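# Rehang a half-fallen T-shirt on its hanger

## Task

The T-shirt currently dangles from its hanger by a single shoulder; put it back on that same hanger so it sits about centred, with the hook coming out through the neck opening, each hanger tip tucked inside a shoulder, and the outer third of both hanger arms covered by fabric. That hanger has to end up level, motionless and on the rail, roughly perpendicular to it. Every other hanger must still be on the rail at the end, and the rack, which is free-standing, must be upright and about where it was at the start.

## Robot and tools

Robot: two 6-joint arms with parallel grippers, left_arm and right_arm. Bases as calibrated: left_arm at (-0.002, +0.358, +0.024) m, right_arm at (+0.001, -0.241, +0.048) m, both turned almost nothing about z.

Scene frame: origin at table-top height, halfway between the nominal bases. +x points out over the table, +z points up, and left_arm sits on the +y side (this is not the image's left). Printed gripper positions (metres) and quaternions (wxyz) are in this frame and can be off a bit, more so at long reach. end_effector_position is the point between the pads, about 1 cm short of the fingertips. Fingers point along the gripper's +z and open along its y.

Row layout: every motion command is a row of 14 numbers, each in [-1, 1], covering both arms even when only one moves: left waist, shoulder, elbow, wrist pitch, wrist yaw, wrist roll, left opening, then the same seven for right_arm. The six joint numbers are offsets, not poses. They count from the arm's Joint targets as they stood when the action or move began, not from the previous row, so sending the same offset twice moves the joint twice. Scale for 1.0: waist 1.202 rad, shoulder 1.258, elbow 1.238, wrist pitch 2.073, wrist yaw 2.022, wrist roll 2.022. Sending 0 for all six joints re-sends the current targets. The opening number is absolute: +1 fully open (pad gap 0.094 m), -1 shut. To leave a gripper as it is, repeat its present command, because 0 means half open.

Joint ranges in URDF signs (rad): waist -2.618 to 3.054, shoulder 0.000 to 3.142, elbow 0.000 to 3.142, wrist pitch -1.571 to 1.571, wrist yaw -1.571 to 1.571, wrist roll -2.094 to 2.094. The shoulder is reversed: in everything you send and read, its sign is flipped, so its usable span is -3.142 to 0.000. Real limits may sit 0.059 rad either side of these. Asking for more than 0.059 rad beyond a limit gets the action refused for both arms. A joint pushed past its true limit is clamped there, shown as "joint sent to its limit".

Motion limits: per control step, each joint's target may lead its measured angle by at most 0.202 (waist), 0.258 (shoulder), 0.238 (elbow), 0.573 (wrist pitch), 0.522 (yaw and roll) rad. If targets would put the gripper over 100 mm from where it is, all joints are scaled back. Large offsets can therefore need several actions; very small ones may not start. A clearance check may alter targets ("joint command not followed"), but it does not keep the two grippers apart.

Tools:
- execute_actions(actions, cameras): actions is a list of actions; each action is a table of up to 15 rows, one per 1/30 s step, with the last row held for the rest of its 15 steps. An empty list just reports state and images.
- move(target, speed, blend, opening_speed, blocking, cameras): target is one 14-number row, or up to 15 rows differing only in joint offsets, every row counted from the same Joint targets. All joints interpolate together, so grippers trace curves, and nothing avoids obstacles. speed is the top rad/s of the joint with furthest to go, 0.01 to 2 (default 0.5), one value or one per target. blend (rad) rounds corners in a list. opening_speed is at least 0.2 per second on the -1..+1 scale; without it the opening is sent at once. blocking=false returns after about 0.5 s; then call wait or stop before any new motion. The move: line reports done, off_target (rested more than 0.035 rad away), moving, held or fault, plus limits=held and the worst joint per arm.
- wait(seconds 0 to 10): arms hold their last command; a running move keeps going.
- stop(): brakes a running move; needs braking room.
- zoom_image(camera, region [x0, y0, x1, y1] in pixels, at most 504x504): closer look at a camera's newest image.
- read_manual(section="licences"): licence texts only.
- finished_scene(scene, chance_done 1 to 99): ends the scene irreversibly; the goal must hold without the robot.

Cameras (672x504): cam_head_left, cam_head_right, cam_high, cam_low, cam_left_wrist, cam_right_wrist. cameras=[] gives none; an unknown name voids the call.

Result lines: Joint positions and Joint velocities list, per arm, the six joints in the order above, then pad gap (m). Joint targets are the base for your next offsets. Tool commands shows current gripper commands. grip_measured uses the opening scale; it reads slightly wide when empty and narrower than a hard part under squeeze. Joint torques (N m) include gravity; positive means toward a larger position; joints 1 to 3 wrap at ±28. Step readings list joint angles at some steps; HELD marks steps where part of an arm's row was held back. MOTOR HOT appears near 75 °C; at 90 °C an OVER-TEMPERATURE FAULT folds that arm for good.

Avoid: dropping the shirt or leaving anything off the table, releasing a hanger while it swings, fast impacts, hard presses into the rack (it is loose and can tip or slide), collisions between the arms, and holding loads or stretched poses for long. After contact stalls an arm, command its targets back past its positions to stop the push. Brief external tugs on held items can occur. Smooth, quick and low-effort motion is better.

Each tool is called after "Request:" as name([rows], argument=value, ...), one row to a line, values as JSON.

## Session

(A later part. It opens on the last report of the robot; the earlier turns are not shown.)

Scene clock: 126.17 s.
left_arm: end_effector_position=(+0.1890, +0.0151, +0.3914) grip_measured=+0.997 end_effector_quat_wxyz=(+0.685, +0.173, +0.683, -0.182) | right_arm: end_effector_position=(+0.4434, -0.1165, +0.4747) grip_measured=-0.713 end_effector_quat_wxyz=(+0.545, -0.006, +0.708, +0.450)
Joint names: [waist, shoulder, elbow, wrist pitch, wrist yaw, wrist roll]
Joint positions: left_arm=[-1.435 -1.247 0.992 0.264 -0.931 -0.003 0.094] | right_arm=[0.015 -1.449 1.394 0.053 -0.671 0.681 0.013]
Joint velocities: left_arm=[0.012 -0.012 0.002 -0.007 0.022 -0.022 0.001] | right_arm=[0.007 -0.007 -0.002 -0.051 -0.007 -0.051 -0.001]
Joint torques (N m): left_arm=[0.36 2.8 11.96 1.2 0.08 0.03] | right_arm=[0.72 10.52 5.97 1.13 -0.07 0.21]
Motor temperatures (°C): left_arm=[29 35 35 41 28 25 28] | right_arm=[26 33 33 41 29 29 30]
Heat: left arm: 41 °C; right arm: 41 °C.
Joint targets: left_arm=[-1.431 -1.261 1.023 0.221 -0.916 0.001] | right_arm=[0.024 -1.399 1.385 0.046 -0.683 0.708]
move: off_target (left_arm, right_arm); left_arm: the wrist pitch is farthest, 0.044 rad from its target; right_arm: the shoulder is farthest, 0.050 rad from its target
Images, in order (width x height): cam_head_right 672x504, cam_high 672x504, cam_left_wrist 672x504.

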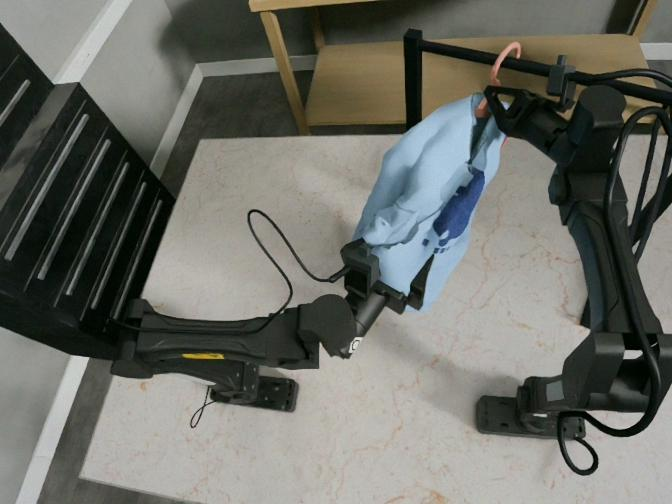

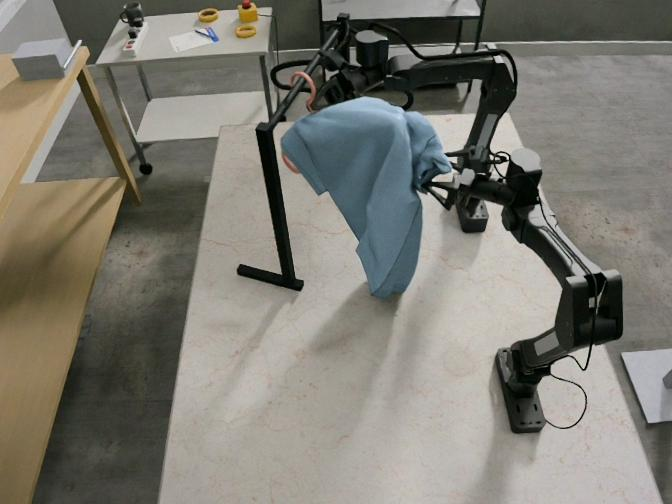

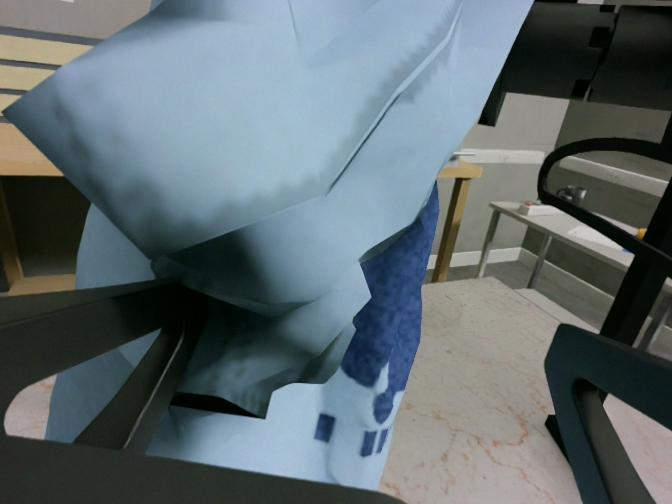

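Request:
move(target=[0.0695,-0.0571,0.1223,-0.044,0.041,0,1,0,0,0,0,0,0,-1], speed=0.15, cameras=[])

Request:
move(target=[0,0,0,0,0,0,-1,0,0,0,0,0,0,-1], opening_speed=2, cameras=["cam_high","cam_left_wrist","cam_head_right"])

Request:
zoom_image(camera="cam_head_right", region=[330, 60, 530, 320])

Scene clock: 128.07 s.
left_arm: end_effector_position=(+0.2141, +0.0024, +0.4141) grip_measured=+0.997 end_effector_quat_wxyz=(+0.684, +0.177, +0.686, -0.176) | right_arm: end_effector_position=(+0.4434, -0.1165, +0.4743) grip_measured=-0.713 end_effector_quat_wxyz=(+0.543, -0.004, +0.708, +0.451)
Joint names: [waist, shoulder, elbow, wrist pitch, wrist yaw, wrist roll]
Joint positions: left_arm=[-1.352 -1.317 1.142 0.171 -0.85 -0.003 0.094] | right_arm=[0.015 -1.449 1.394 0.051 -0.671 0.686 0.013]
Joint velocities: left_arm=[-0.007 -0.017 -0.017 -0.037 0.037 0.095 0] | right_arm=[0.002 0.012 0.002 -0.037 0.037 -0.007 0]
Joint torques (N m): left_arm=[0.62 3.33 12.45 1.33 0.16 0.01] | right_arm=[0.66 10.54 5.98 1.15 -0.06 0.17]
Motor temperatures (°C): left_arm=[29 35 35 41 28 25 28] | right_arm=[26 33 33 40 29 29 30]
Heat: left arm: 41 °C; right arm: 40 °C.
Joint targets: left_arm=[-1.347 -1.333 1.175 0.129 -0.833 0.001] | right_arm=[0.024 -1.399 1.385 0.046 -0.683 0.708]
move: off_target (left_arm, right_arm); left_arm: the wrist pitch is farthest, 0.041 rad from its target; right_arm: the shoulder is farthest, 0.050 rad from its target
No camera images: "cameras" was empty.

Scene clock: 129.27 s.
left_arm: end_effector_position=(+0.2130, +0.0005, +0.4141) grip_measured=-0.969 end_effector_quat_wxyz=(+0.683, +0.181, +0.685, -0.181) | right_arm: end_effector_position=(+0.4434, -0.1165, +0.4740) grip_measured=-0.713 end_effector_quat_wxyz=(+0.542, -0.004, +0.709, +0.451)
Joint names: [waist, shoulder, elbow, wrist pitch, wrist yaw, wrist roll]
Joint positions: left_arm=[-1.352 -1.317 1.142 0.171 -0.838 -0.003 0.001] | right_arm=[0.015 -1.449 1.394 0.05 -0.671 0.686 0.013]
Joint velocities: left_arm=[0.002 0.002 -0.007 -0.007 0.022 0.051 0] | right_arm=[-0.007 -0.002 -0.002 0.022 -0.037 0.007 0]
Joint torques (N m): left_arm=[0.43 3.25 12.23 1.32 0.09 0.02] | right_arm=[0.69 10.51 5.98 1.16 -0.07 0.16]
Motor temperatures (°C): left_arm=[29 35 35 41 28 25 28] | right_arm=[26 33 33 40 29 29 30]
Heat: left arm: 41 °C; right arm: 40 °C.
Joint targets: left_arm=[-1.347 -1.333 1.175 0.129 -0.833 0.001] | right_arm=[0.024 -1.399 1.385 0.046 -0.683 0.708]
move: off_target (left_arm, right_arm); left_arm: the wrist pitch is farthest, 0.042 rad from its target; right_arm: the shoulder is farthest, 0.050 rad from its target
Images, in order (width x height): cam_head_right 672x504, cam_high 672x504, cam_left_wrist 672x504.

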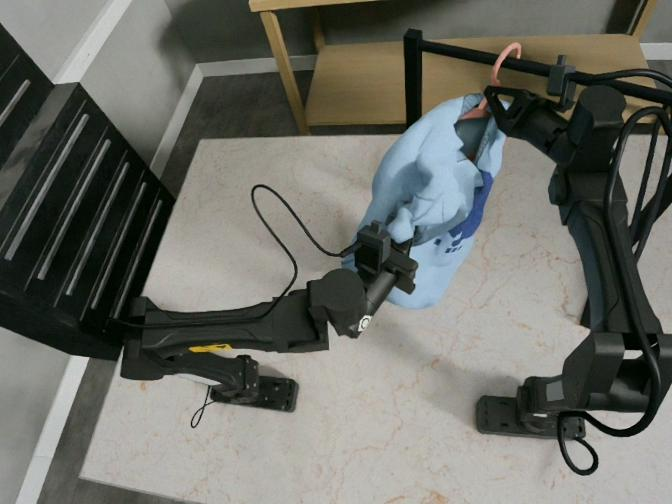

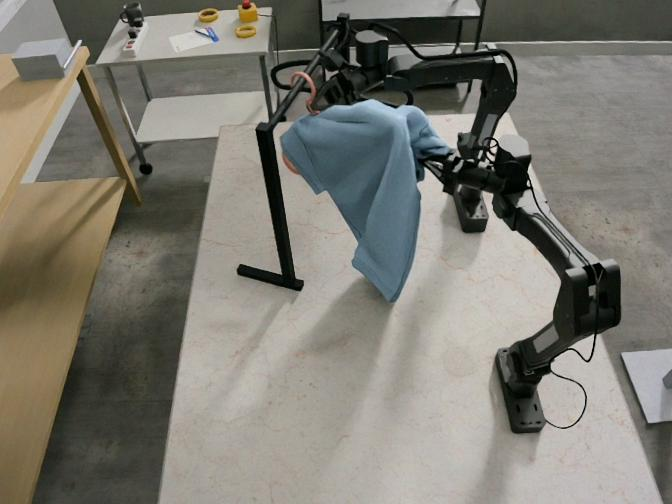

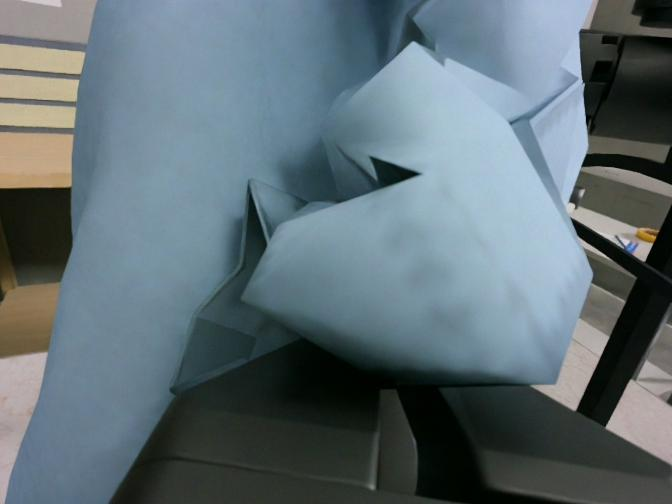

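Scaled by 1.938 from the camera's 672x504 image, which has a finer 960x720 frame.

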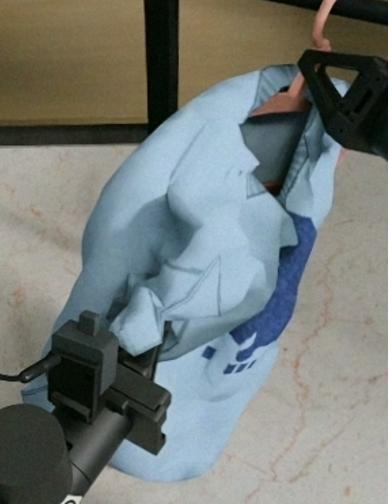

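Request:
move(target=[0.1118,-0.14,0.2655,-0.077,0.0664,0,-1,0,0,0,0,0,0,-1], speed=0.15, cameras=["cam_high","cam_low","cam_head_right"])

Request:
zoom_image(camera="cam_head_right", region=[330, 60, 530, 320])

Request:
zoom_image(camera="cam_high", region=[240, 40, 490, 310])

Request:
zoom_image(camera="cam_low", region=[330, 50, 530, 290])

Scene clock: 132.33 s.
left_arm: end_effector_position=(+0.2612, -0.0272, +0.4576) grip_measured=-0.969 end_effector_quat_wxyz=(+0.680, +0.186, +0.686, -0.179) | right_arm: end_effector_position=(+0.4434, -0.1163, +0.4737) grip_measured=-0.713 end_effector_quat_wxyz=(+0.540, -0.001, +0.709, +0.453)
Joint names: [waist, shoulder, elbow, wrist pitch, wrist yaw, wrist roll]
Joint positions: left_arm=[-1.219 -1.49 1.468 0.008 -0.701 -0.003 0.001] | right_arm=[0.015 -1.449 1.394 0.048 -0.671 0.692 0.013]
Joint velocities: left_arm=[-0.007 0.007 0.012 0.037 -0.007 -0.037 0] | right_arm=[-0.012 -0.002 0.022 0.022 0.007 0.022 0]
Joint torques (N m): left_arm=[0.51 4.72 12.49 1.45 0.03 0] | right_arm=[0.66 10.5 5.96 1.16 -0.07 0.11]
Motor temperatures (°C): left_arm=[29 35 36 40 28 25 28] | right_arm=[26 33 33 40 29 29 30]
Heat: left arm: 40 °C; right arm: 40 °C.
Joint targets: left_arm=[-1.213 -1.509 1.503 -0.030 -0.699 0.001] | right_arm=[0.024 -1.399 1.385 0.046 -0.683 0.708]
move: off_target (left_arm, right_arm); left_arm: the wrist pitch is farthest, 0.039 rad from its target; right_arm: the shoulder is farthest, 0.050 rad from its target
Images, in order (width x height): cam_head_right 672x504, cam_high 672x504, cam_low 672x504.

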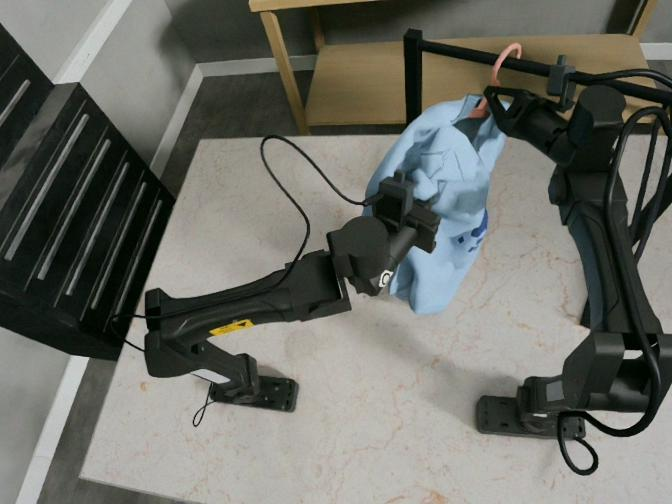

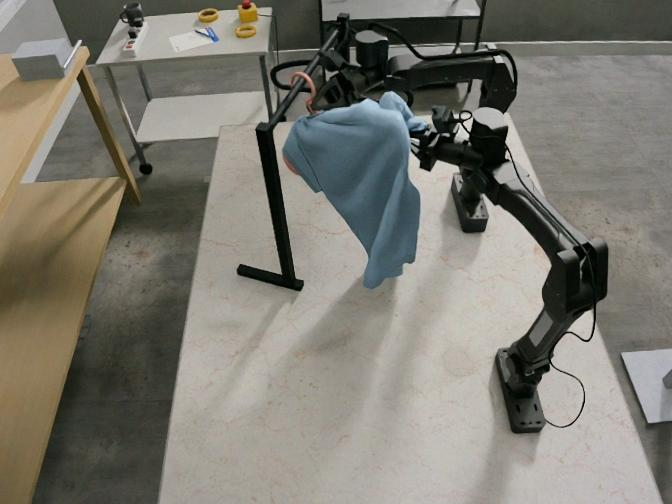

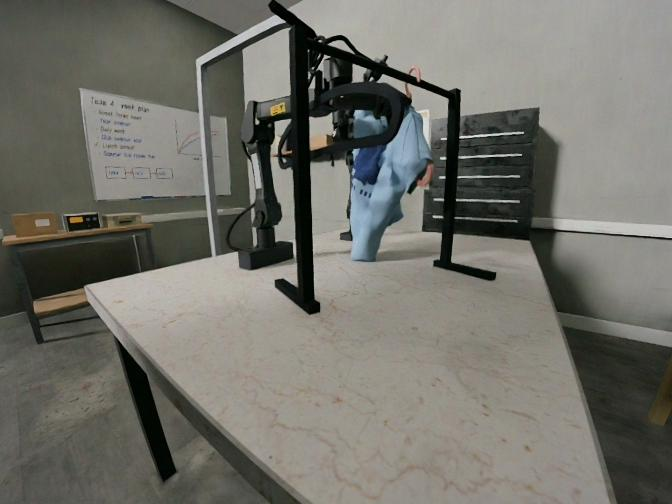

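Scaled by 1.938 from the camera's 672x504 image, which has a finer 960x720 frame.

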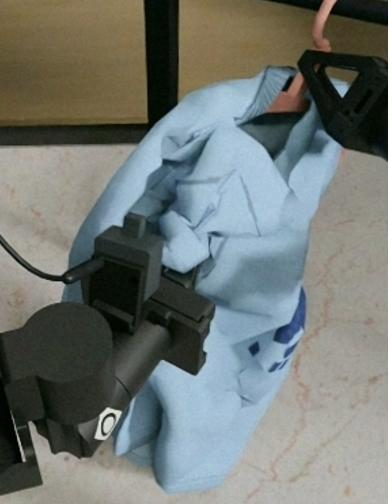

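Scaled by 1.867 from the camera's 672x504 image, which has a finer 960x720 frame.

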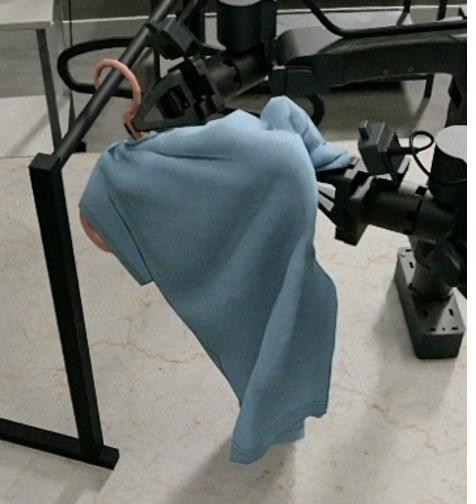

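Scaled by 2.100 from the camera's 672x504 image, which has a finer 960x720 frame.

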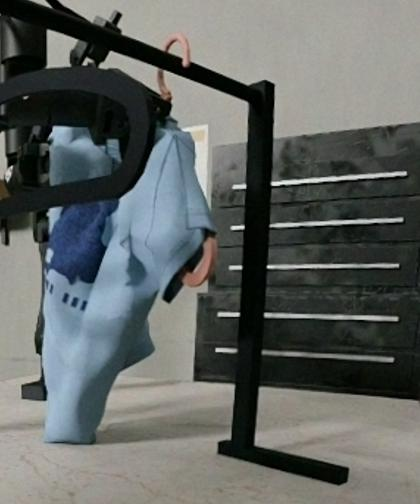

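Request:
wait(seconds=0.5)

Request:
zoom_image(camera="cam_right_wrist", region=[200, 250, 500, 504])

Request:
zoom_image(camera="cam_head_right", region=[430, 70, 550, 190])

Scene clock: 133.23 s.
left_arm: end_effector_position=(+0.2612, -0.0272, +0.4573) grip_measured=-0.969 end_effector_quat_wxyz=(+0.680, +0.186, +0.687, -0.179) | right_arm: end_effector_position=(+0.4434, -0.1163, +0.4737) grip_measured=-0.713 end_effector_quat_wxyz=(+0.540, -0.001, +0.709, +0.453)
Joint names: [waist, shoulder, elbow, wrist pitch, wrist yaw, wrist roll]
Joint positions: left_arm=[-1.219 -1.49 1.468 0.007 -0.701 -0.003 0.001] | right_arm=[0.015 -1.449 1.394 0.048 -0.671 0.692 0.013]
Joint velocities: left_arm=[-0.012 -0.007 -0.017 0.007 -0.007 -0.081 -0.001] | right_arm=[-0.012 0.002 -0.002 -0.007 0.051 -0.007 0]
Joint torques (N m): left_arm=[0.64 4.49 12.41 1.35 0.04 0] | right_arm=[0.66 10.54 5.96 1.16 -0.07 0.11]
Motor temperatures (°C): left_arm=[29 35 36 40 28 25 28] | right_arm=[26 33 33 40 29 29 30]
Heat: left arm: 40 °C; right arm: 40 °C.
Joint targets: left_arm=[-1.213 -1.509 1.503 -0.030 -0.699 0.001] | right_arm=[0.024 -1.399 1.385 0.046 -0.683 0.708]
Tool commands: left_gripper/opening=-1.0 right_gripper/opening=-1.0
wait: 0.50 s; at rest from the start

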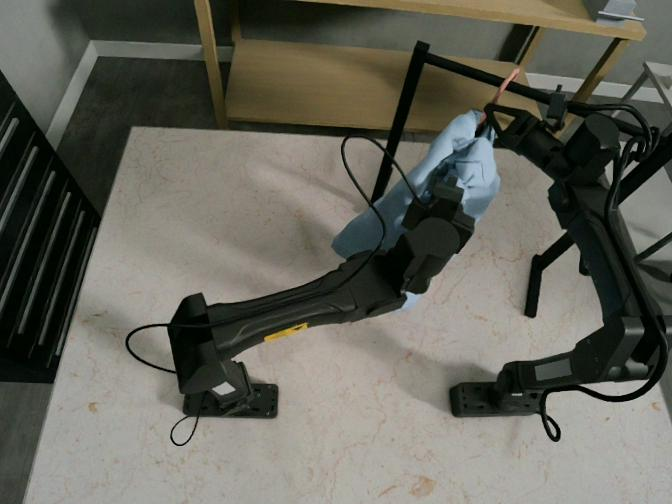

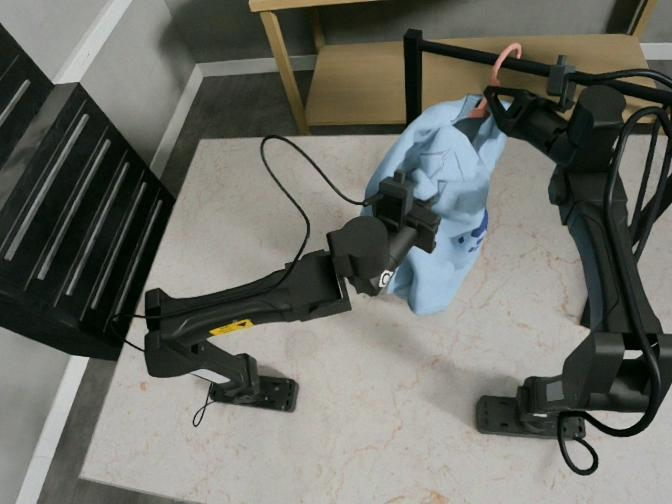

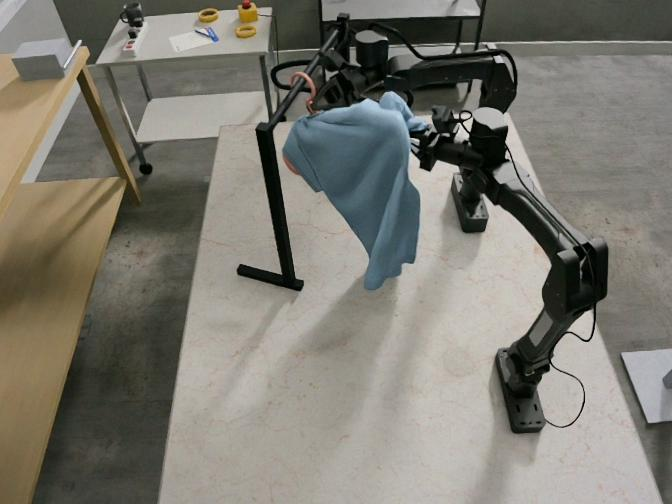

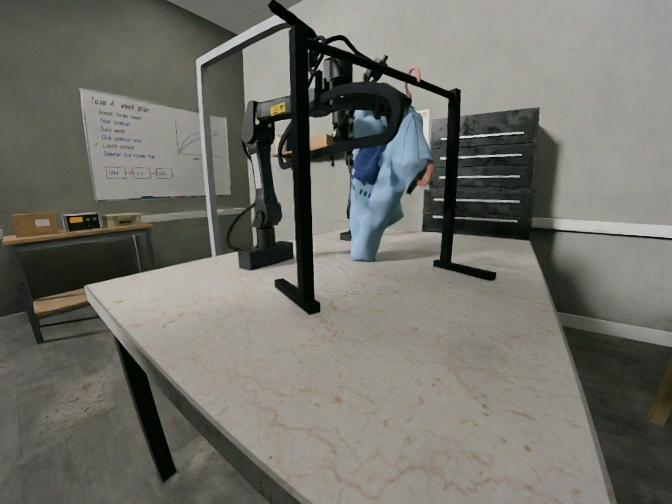

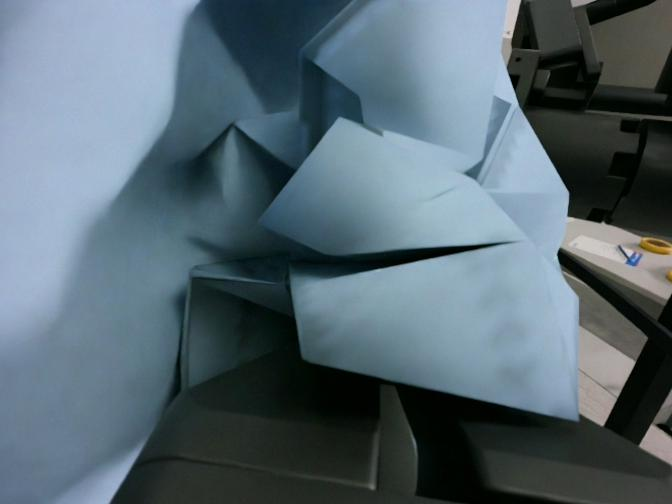

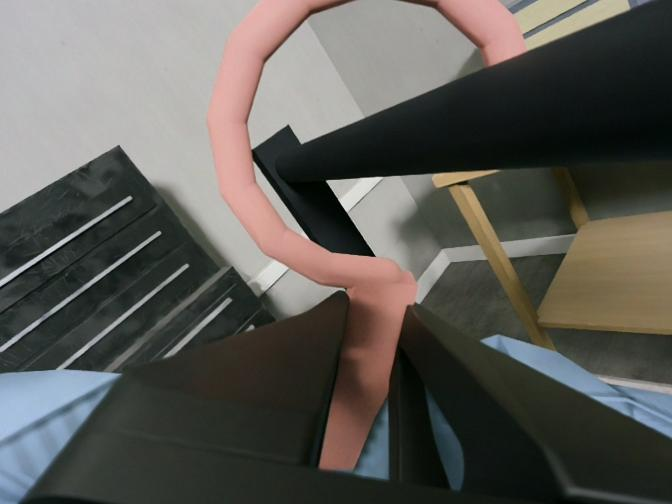

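Scaled by 1.680 from the camera's 672x504 image, which has a finer 960x720 frame.

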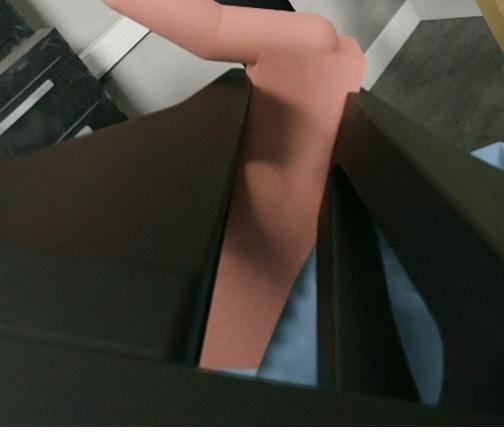

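Scaled by 4.200 from the camera's 672x504 image, which has a finer 960x720 frame.

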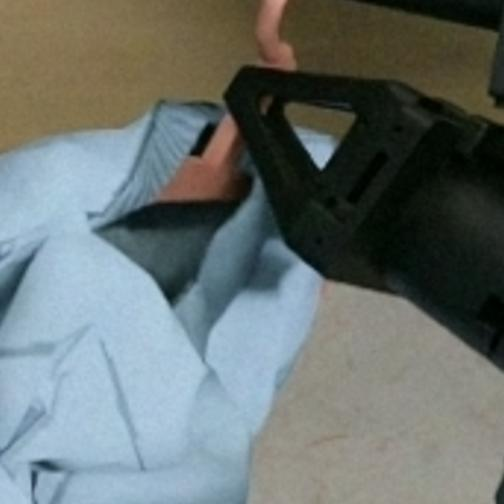

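Request:
execute_actions([
  [[0,0,0,0,0,0,-1,0,0,0,0,0,-0.1,-1],[0,0,0,0,0,0,-1,0,0,0,0,0,-0.1,-1],[0,0,0,0,0,0,-1,0,0,0,0,0,-0.1,-1],[0,0,0,0,0,0,-1,0,0,0,0,0,-0.1,-1],[0,0,0,0,0,0,-1,0,0,0,0,0,0.12,-1],[0,0,0,0,0,0,-1,0,0,0,0,0,0.12,-1],[0,0,0,0,0,0,-1,0,0,0,0,0,0.12,-1],[0,0,0,0,0,0,-1,0,0,0,0,0,0.12,-1],[0,0,0,0,0,0,-1,0,0,0,0,0,-0.1,-1],[0,0,0,0,0,0,-1,0,0,0,0,0,-0.1,-1],[0,0,0,0,0,0,-1,0,0,0,0,0,-0.1,-1],[0,0,0,0,0,0,-1,0,0,0,0,0,-0.1,-1],[0,0,0,0,0,0,-1,0,0,0,0,0,0.12,-1]],
], cameras=["cam_high","cam_low","cam_head_right"])

Request:
zoom_image(camera="cam_low", region=[330, 50, 530, 290])

Request:
zoom_image(camera="cam_head_right", region=[330, 60, 530, 320])

Scene clock: 135.67 s.
left_arm: end_effector_position=(+0.2612, -0.0272, +0.4573) grip_measured=-0.969 end_effector_quat_wxyz=(+0.680, +0.186, +0.687, -0.179) | right_arm: end_effector_position=(+0.4420, -0.1152, +0.4708) grip_measured=-0.714 end_effector_quat_wxyz=(+0.482, +0.081, +0.708, +0.510)
Joint names: [waist, shoulder, elbow, wrist pitch, wrist yaw, wrist roll]
Joint positions: left_arm=[-1.219 -1.49 1.468 0.007 -0.701 -0.003 0.001] | right_arm=[0.018 -1.445 1.389 0.036 -0.67 0.916 0.013]
Joint velocities: left_arm=[-0.012 -0.002 -0.007 -0.037 -0.037 -0.007 0] | right_arm=[0.007 0.002 -0.027 -0.037 0.022 0.022 0.001]
Joint torques (N m): left_arm=[0.68 4.64 12.33 1.41 0.07 0.05] | right_arm=[0.42 10.13 6.3 1.27 -0.09 0.31]
Motor temperatures (°C): left_arm=[29 35 36 40 28 25 28] | right_arm=[26 33 33 40 29 29 30]
Heat: left arm: 40 °C; right arm: 40 °C.
Joint targets: left_arm=[-1.213 -1.509 1.503 -0.030 -0.699 0.001] | right_arm=[0.024 -1.399 1.385 0.046 -0.683 0.951]
Step readings (joint positions of left_arm | right_arm):
0: [-1.219 -1.490 1.468 0.007 -0.701 -0.003] | [0.015 -1.449 1.394 0.048 -0.671 0.692]
1: [-1.219 -1.490 1.468 0.007 -0.701 -0.003] | [0.015 -1.449 1.394 0.048 -0.671 0.678]
2: [-1.219 -1.490 1.468 0.007 -0.701 -0.003] | [0.015 -1.449 1.394 0.047 -0.670 0.649]
4: [-1.219 -1.490 1.468 0.007 -0.701 -0.003] | [0.015 -1.449 1.393 0.042 -0.664 0.604]
8: [-1.219 -1.490 1.468 0.007 -0.701 -0.003] | [0.017 -1.448 1.391 0.041 -0.664 0.775]
15: [-1.219 -1.490 1.468 0.005 -0.701 -0.003] | [0.018 -1.446 1.389 0.036 -0.662 0.750]
Images, in order (width x height): cam_head_right 672x504, cam_high 672x504, cam_low 672x504.

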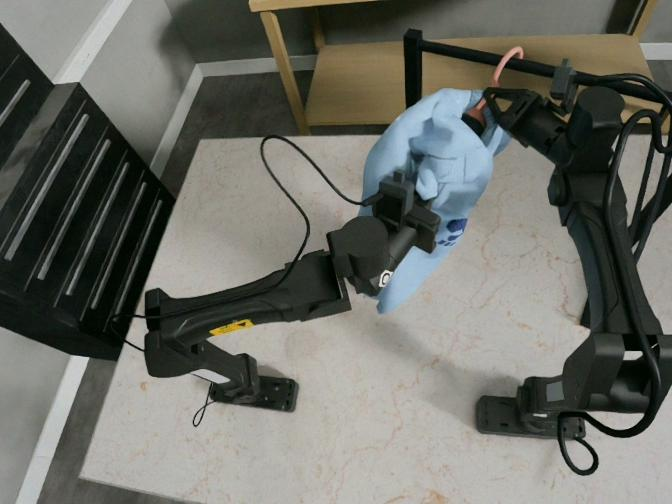

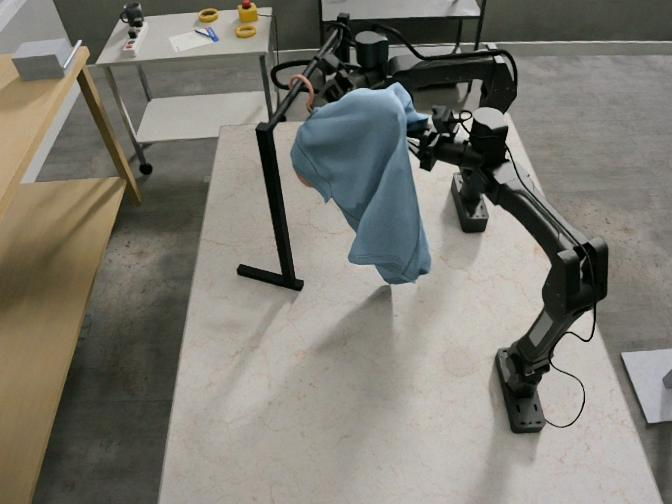

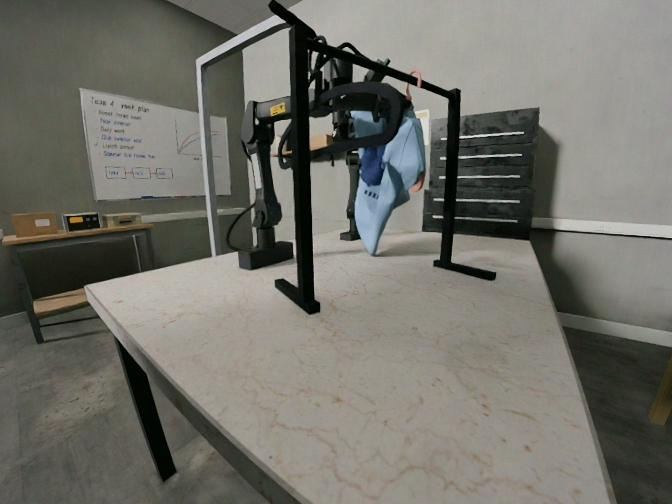

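Scaled by 2.100 from the camera's 672x504 image, which has a finer 960x720 frame.

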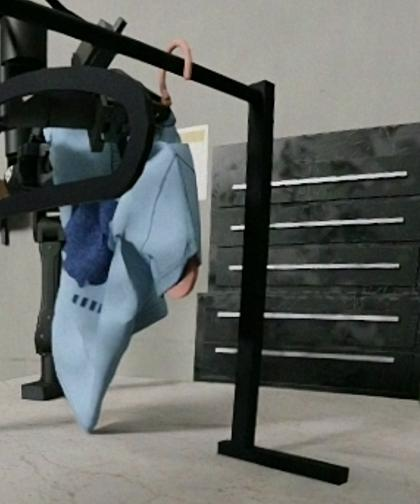

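Scaled by 1.938 from the camera's 672x504 image, which has a finer 960x720 frame.

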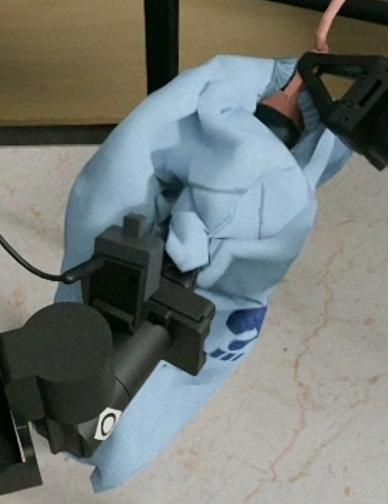

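Request:
execute_actions([
  [[0,0,0,0,0,0,-1,0,0,0,0,0,-0.12,-1],[0,0,0,0,0,0,-1,0,0,0,0,0,-0.12,-1],[0,0,0,0,0,0,-1,0,0,0,0,0,-0.12,-1],[0,0,0,0,0,0,-1,0,0,0,0,0,0.1,-1],[0,0,0,0,0,0,-1,0,0,0,0,0,0.1,-1],[0,0,0,0,0,0,-1,0,0,0,0,0,0.1,-1],[0,0,0,0,0,0,-1,0,0,0,0,0,-0.12,-1],[0,0,0,0,0,0,-1,0,0,0,0,0,-0.12,-1],[0,0,0,0,0,0,-1,0,0,0,0,0,-0.12,-1],[0,0,0,0,0,0,-1,0,0,0,0,0,0.1,-1],[0,0,0,0,0,0,-1,0,0,0,0,0,0.1,-1],[0,0,0,0,0,0,-1,0,0,0,0,0,0.1,-1],[0,0,0,0,0,0,-1,0,0,0,0,0,0,-1]],
  [[0,0,0,0,0,0,-1,0,0,0,0,0,-0.12,-1],[0,0,0,0,0,0,-1,0,0,0,0,0,-0.12,-1],[0,0,0,0,0,0,-1,0,0,0,0,0,-0.12,-1],[0,0,0,0,0,0,-1,0,0,0,0,0,0.1,-1],[0,0,0,0,0,0,-1,0,0,0,0,0,0.1,-1],[0,0,0,0,0,0,-1,0,0,0,0,0,0.1,-1],[0,0,0,0,0,0,-1,0,0,0,0,0,-0.12,-1],[0,0,0,0,0,0,-1,0,0,0,0,0,-0.12,-1],[0,0,0,0,0,0,-1,0,0,0,0,0,-0.12,-1],[0,0,0,0,0,0,-1,0,0,0,0,0,0.1,-1],[0,0,0,0,0,0,-1,0,0,0,0,0,0.1,-1],[0,0,0,0,0,0,-1,0,0,0,0,0,0.1,-1],[0,0,0,0,0,0,-1,0,0,0,0,0,0,-1]],
], cameras=["cam_high","cam_low","cam_head_right"])

Request:
zoom_image(camera="cam_low", region=[330, 50, 530, 290])

Request:
zoom_image(camera="cam_high", region=[240, 40, 490, 310])

Scene clock: 137.87 s.
left_arm: end_effector_position=(+0.2611, -0.0270, +0.4594) grip_measured=-0.969 end_effector_quat_wxyz=(+0.681, +0.188, +0.685, -0.177) | right_arm: end_effector_position=(+0.4404, -0.1148, +0.4726) grip_measured=-0.714 end_effector_quat_wxyz=(+0.476, +0.087, +0.706, +0.517)
Joint names: [waist, shoulder, elbow, wrist pitch, wrist yaw, wrist roll]
Joint positions: left_arm=[-1.219 -1.49 1.473 0.005 -0.701 0.005 0.001] | right_arm=[0.018 -1.441 1.389 0.036 -0.673 0.94 0.013]
Joint velocities: left_arm=[-0.007 0.002 0.007 0.007 -0.051 -0.022 -0.001] | right_arm=[0.017 0.017 -0.002 0.022 -0.022 0.022 0]
Joint torques (N m): left_arm=[0.58 4.66 11.93 1.38 0.05 0] | right_arm=[0.42 9.69 6.28 1.28 -0.06 0.03]
Motor temperatures (°C): left_arm=[29 35 36 40 28 25 28] | right_arm=[26 33 33 40 29 29 30]
Heat: left arm: 40 °C; right arm: 40 °C.
Joint targets: left_arm=[-1.213 -1.509 1.504 -0.030 -0.699 0.001] | right_arm=[0.024 -1.399 1.385 0.046 -0.683 0.951]
Step readings (joint positions of left_arm | right_arm):
0: [-1.219 -1.490 1.468 0.007 -0.701 -0.003] | [0.018 -1.445 1.389 0.036 -0.670 0.916]
1: [-1.219 -1.490 1.468 0.007 -0.701 -0.003] | [0.018 -1.445 1.389 0.036 -0.670 0.888]
2: [-1.219 -1.490 1.468 0.007 -0.701 -0.003] | [0.018 -1.445 1.389 0.036 -0.670 0.853]
4: [-1.219 -1.490 1.468 0.005 -0.701 -0.003] | [0.018 -1.444 1.389 0.036 -0.670 0.850]
8: [-1.219 -1.490 1.471 0.007 -0.701 -0.003] | [0.018 -1.444 1.389 0.036 -0.671 0.890]
15: [-1.219 -1.490 1.472 0.007 -0.701 0.005] | [0.018 -1.442 1.389 0.036 -0.673 0.959]
16: [-1.219 -1.490 1.472 0.007 -0.701 0.005] | [0.018 -1.442 1.389 0.036 -0.673 0.920]
17: [-1.219 -1.490 1.472 0.005 -0.701 0.005] | [0.018 -1.442 1.389 0.036 -0.673 0.879]
19: [-1.219 -1.490 1.472 0.005 -0.701 0.005] | [0.018 -1.442 1.389 0.036 -0.673 0.867]
23: [-1.219 -1.490 1.472 0.007 -0.701 0.005] | [0.018 -1.442 1.389 0.036 -0.677 0.897]
30: [-1.219 -1.490 1.473 0.005 -0.701 0.005] | [0.018 -1.441 1.389 0.036 -0.673 0.962]
Images, in order (width x height): cam_head_right 672x504, cam_high 672x504, cam_low 672x504.

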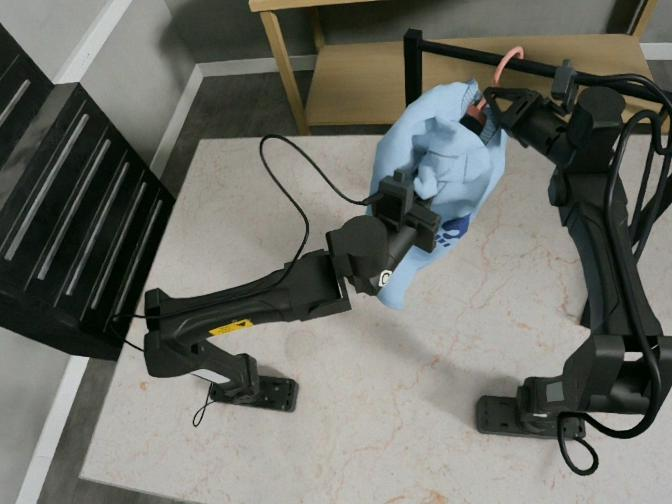

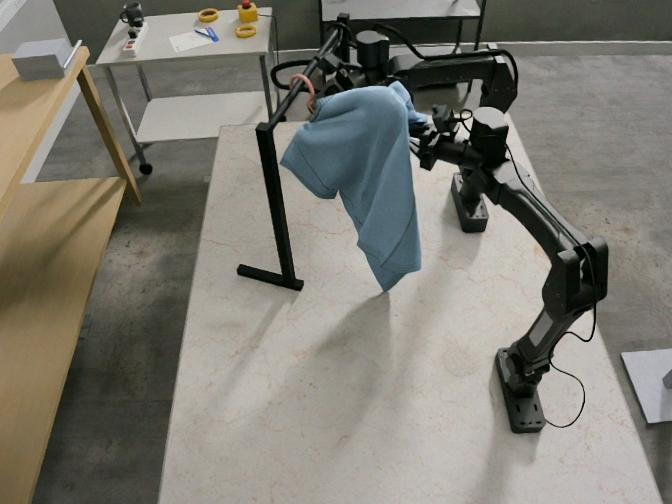

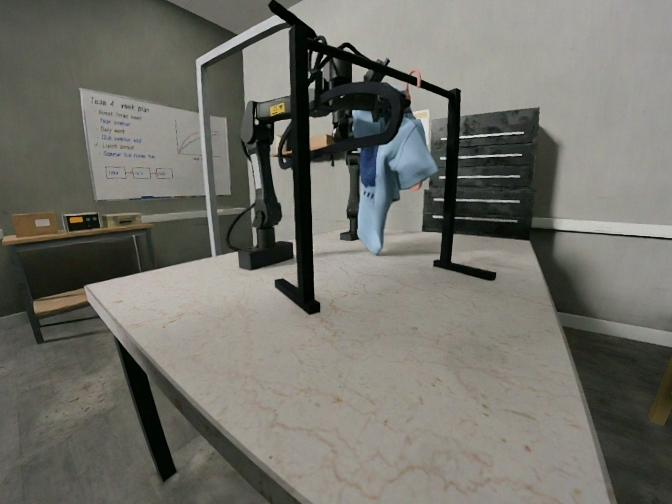

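Scaled by 2.100 from the camera's 672x504 image, which has a finer 960x720 frame.

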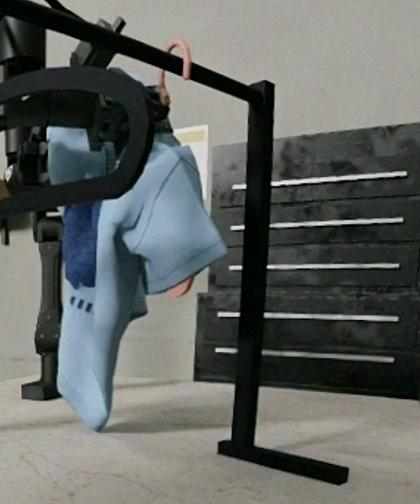

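Scaled by 1.867 from the camera's 672x504 image, which has a finer 960x720 frame.

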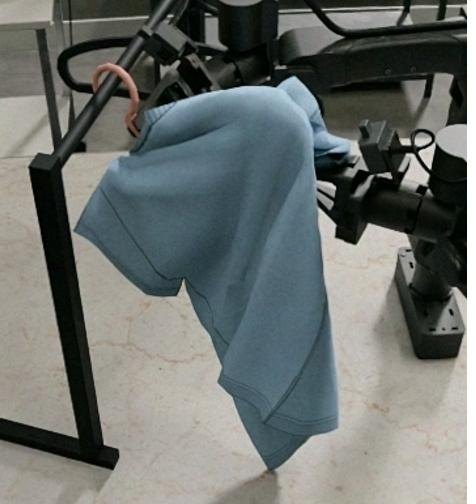

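Request:
move(target=[-0.006,0.019,-0.154,0.082,-0.004,0,-1,-0.029,-0.066,0.027,0.023,-0.017,-0.235,-1], speed=0.3, cameras=["cam_high","cam_low","cam_head_right"])

Request:
zoom_image(camera="cam_head_right", region=[330, 60, 530, 320])

Request:
zoom_image(camera="cam_high", region=[240, 40, 490, 310])

Request:
zoom_image(camera="cam_low", region=[330, 50, 530, 290])

Scene clock: 140.47 s.
left_arm: end_effector_position=(+0.2627, -0.0319, +0.4160) grip_measured=-0.969 end_effector_quat_wxyz=(+0.671, +0.198, +0.695, -0.167) | right_arm: end_effector_position=(+0.4518, -0.1214, +0.4559) grip_measured=-0.713 end_effector_quat_wxyz=(+0.567, -0.070, +0.718, +0.397)
Joint names: [waist, shoulder, elbow, wrist pitch, wrist yaw, wrist roll]
Joint positions: left_arm=[-1.219 -1.49 1.336 0.097 -0.7 -0.003 0.001] | right_arm=[-0.005 -1.48 1.389 0.036 -0.7 0.479 0.013]
Joint velocities: left_arm=[-0.007 -0.002 0.002 -0.11 0.022 -0.037 -0.001] | right_arm=[0.007 -0.017 0.012 0.022 0.051 -0.007 0.001]
Joint torques (N m): left_arm=[0.01 6.53 7.05 2.2 -0.06 0] | right_arm=[-0.43 6.11 8.75 1.72 -0.13 -0.07]
Motor temperatures (°C): left_arm=[29 35 35 40 28 25 28] | right_arm=[26 33 33 40 29 29 30]
Heat: left arm: 40 °C; right arm: 40 °C.
Joint targets: left_arm=[-1.220 -1.485 1.313 0.140 -0.707 0.001] | right_arm=[-0.011 -1.482 1.419 0.093 -0.718 0.476]
move: off_target (left_arm, right_arm); left_arm: the wrist pitch is farthest, 0.043 rad from its target; right_arm: the wrist pitch is farthest, 0.058 rad from its target
Images, in order (width x height): cam_head_right 672x504, cam_high 672x504, cam_low 672x504.

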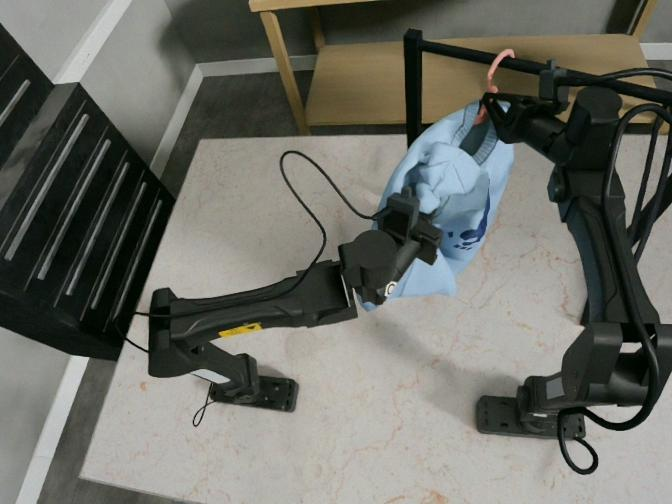

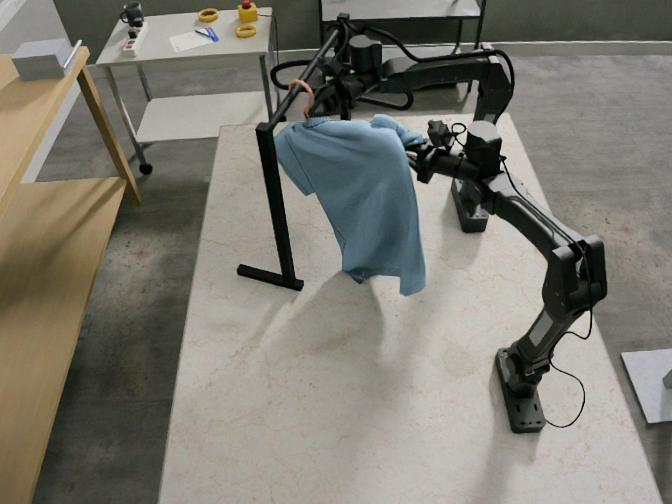

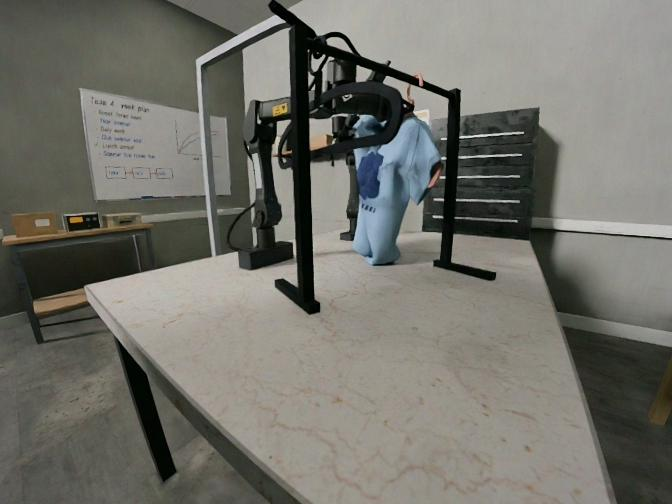

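Scaled by 1.938 from the camera's 672x504 image, which has a finer 960x720 frame.

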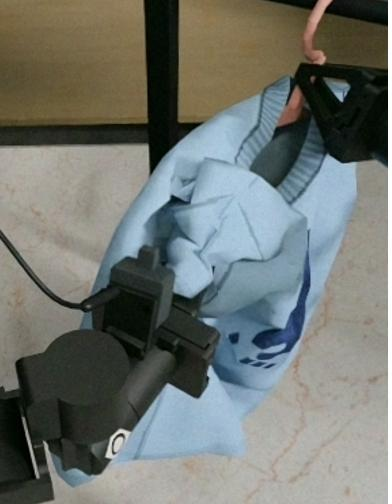

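Scaled by 1.867 from the camera's 672x504 image, which has a finer 960x720 frame.

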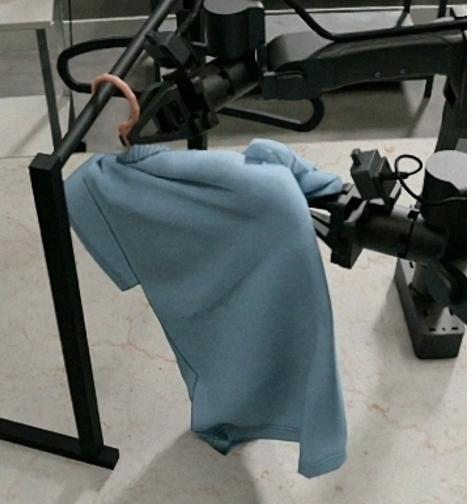

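Scaled by 2.100 from the camera's 672x504 image, which has a finer 960x720 frame.

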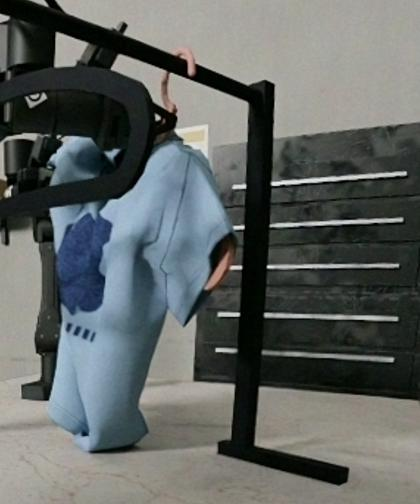

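Request:
move(target=[-0.006,0.019,-0.154,0.082,-0.004,0,-1,-0.029,-0.066,0.027,0.023,-0.017,-0.235,-1], speed=0.3, cameras=["cam_high","cam_low","cam_head_right"])

Request:
zoom_image(camera="cam_head_right", region=[330, 60, 530, 320])

Request:
zoom_image(camera="cam_high", region=[240, 40, 490, 310])

Request:
zoom_image(camera="cam_low", region=[330, 50, 530, 290])

Scene clock: 142.97 s.
left_arm: end_effector_position=(+0.2611, -0.0322, +0.3648) grip_measured=-0.969 end_effector_quat_wxyz=(+0.667, +0.204, +0.697, -0.164) | right_arm: end_effector_position=(+0.4747, -0.1355, +0.4423) grip_measured=-0.713 end_effector_quat_wxyz=(+0.644, -0.227, +0.685, +0.255)
Joint names: [waist, shoulder, elbow, wrist pitch, wrist yaw, wrist roll]
Joint positions: left_arm=[-1.223 -1.49 1.146 0.27 -0.7 -0.003 0.001] | right_arm=[-0.044 -1.556 1.407 0.094 -0.728 0.02 0.014]
Joint velocities: left_arm=[-0.017 -0.002 -0.007 0.022 0.007 -0.007 0.001] | right_arm=[-0.002 0.007 0.012 -0.007 0.051 0.066 0.001]
Joint torques (N m): left_arm=[-0.42 8.68 7.01 2.18 -0.18 0] | right_arm=[-0.2 6.27 10 1.6 -0.21 -0.19]
Motor temperatures (°C): left_arm=[28 35 35 41 28 25 29] | right_arm=[26 33 33 40 29 29 30]
Heat: left arm: 41 °C; right arm: 40 °C.
Joint targets: left_arm=[-1.227 -1.461 1.122 0.310 -0.715 0.001] | right_arm=[-0.046 -1.565 1.452 0.141 -0.752 0.001]
move: off_target (left_arm, right_arm); left_arm: the wrist pitch is farthest, 0.040 rad from its target; right_arm: the elbow is farthest, 0.046 rad from its target
Images, in order (width x height): cam_head_right 672x504, cam_high 672x504, cam_low 672x504.

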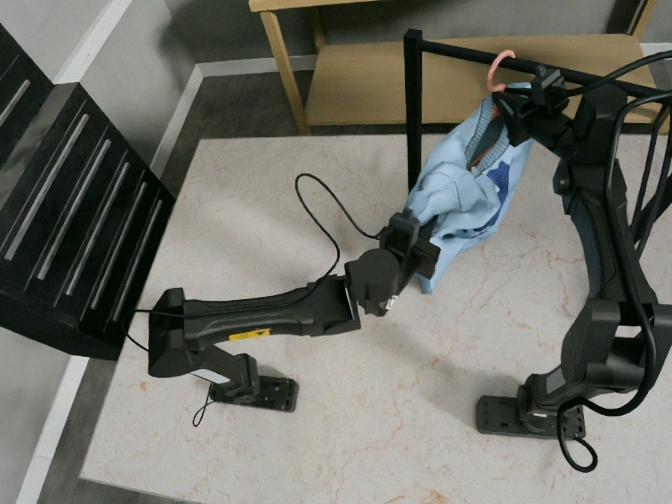

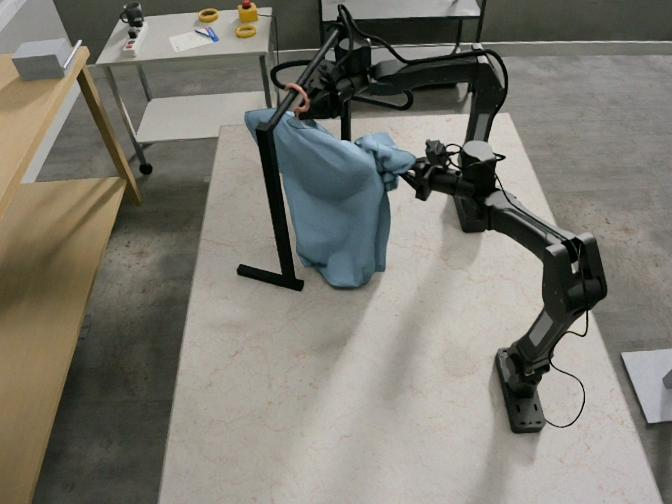

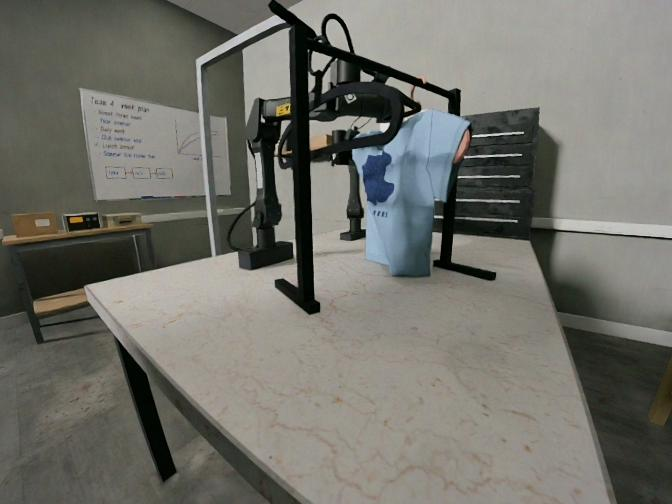

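Scaled by 1.938 from the camera's 672x504 image, which has a finer 960x720 frame.

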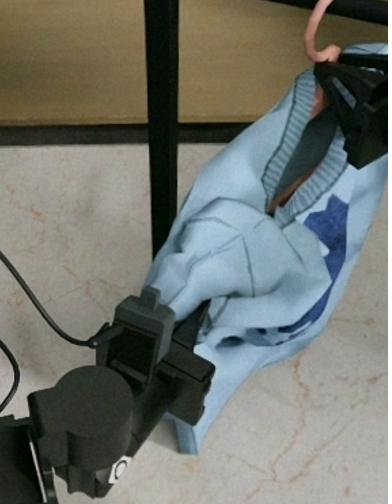

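Scaled by 1.867 from the camera's 672x504 image, which has a finer 960x720 frame.

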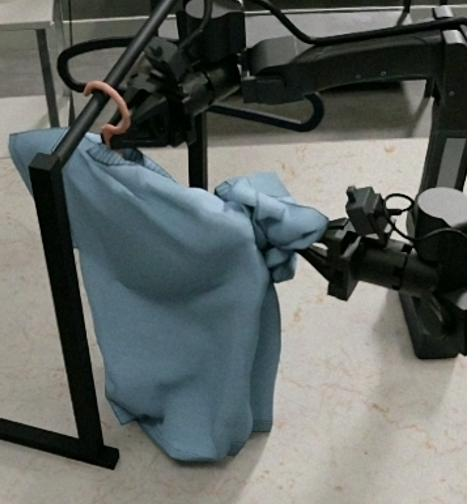

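Scaled by 2.100 from the camera's 672x504 image, which has a finer 960x720 frame.

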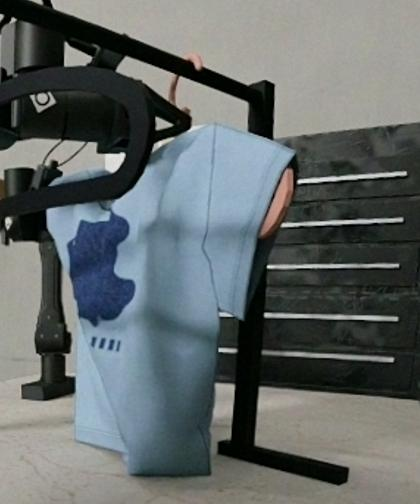

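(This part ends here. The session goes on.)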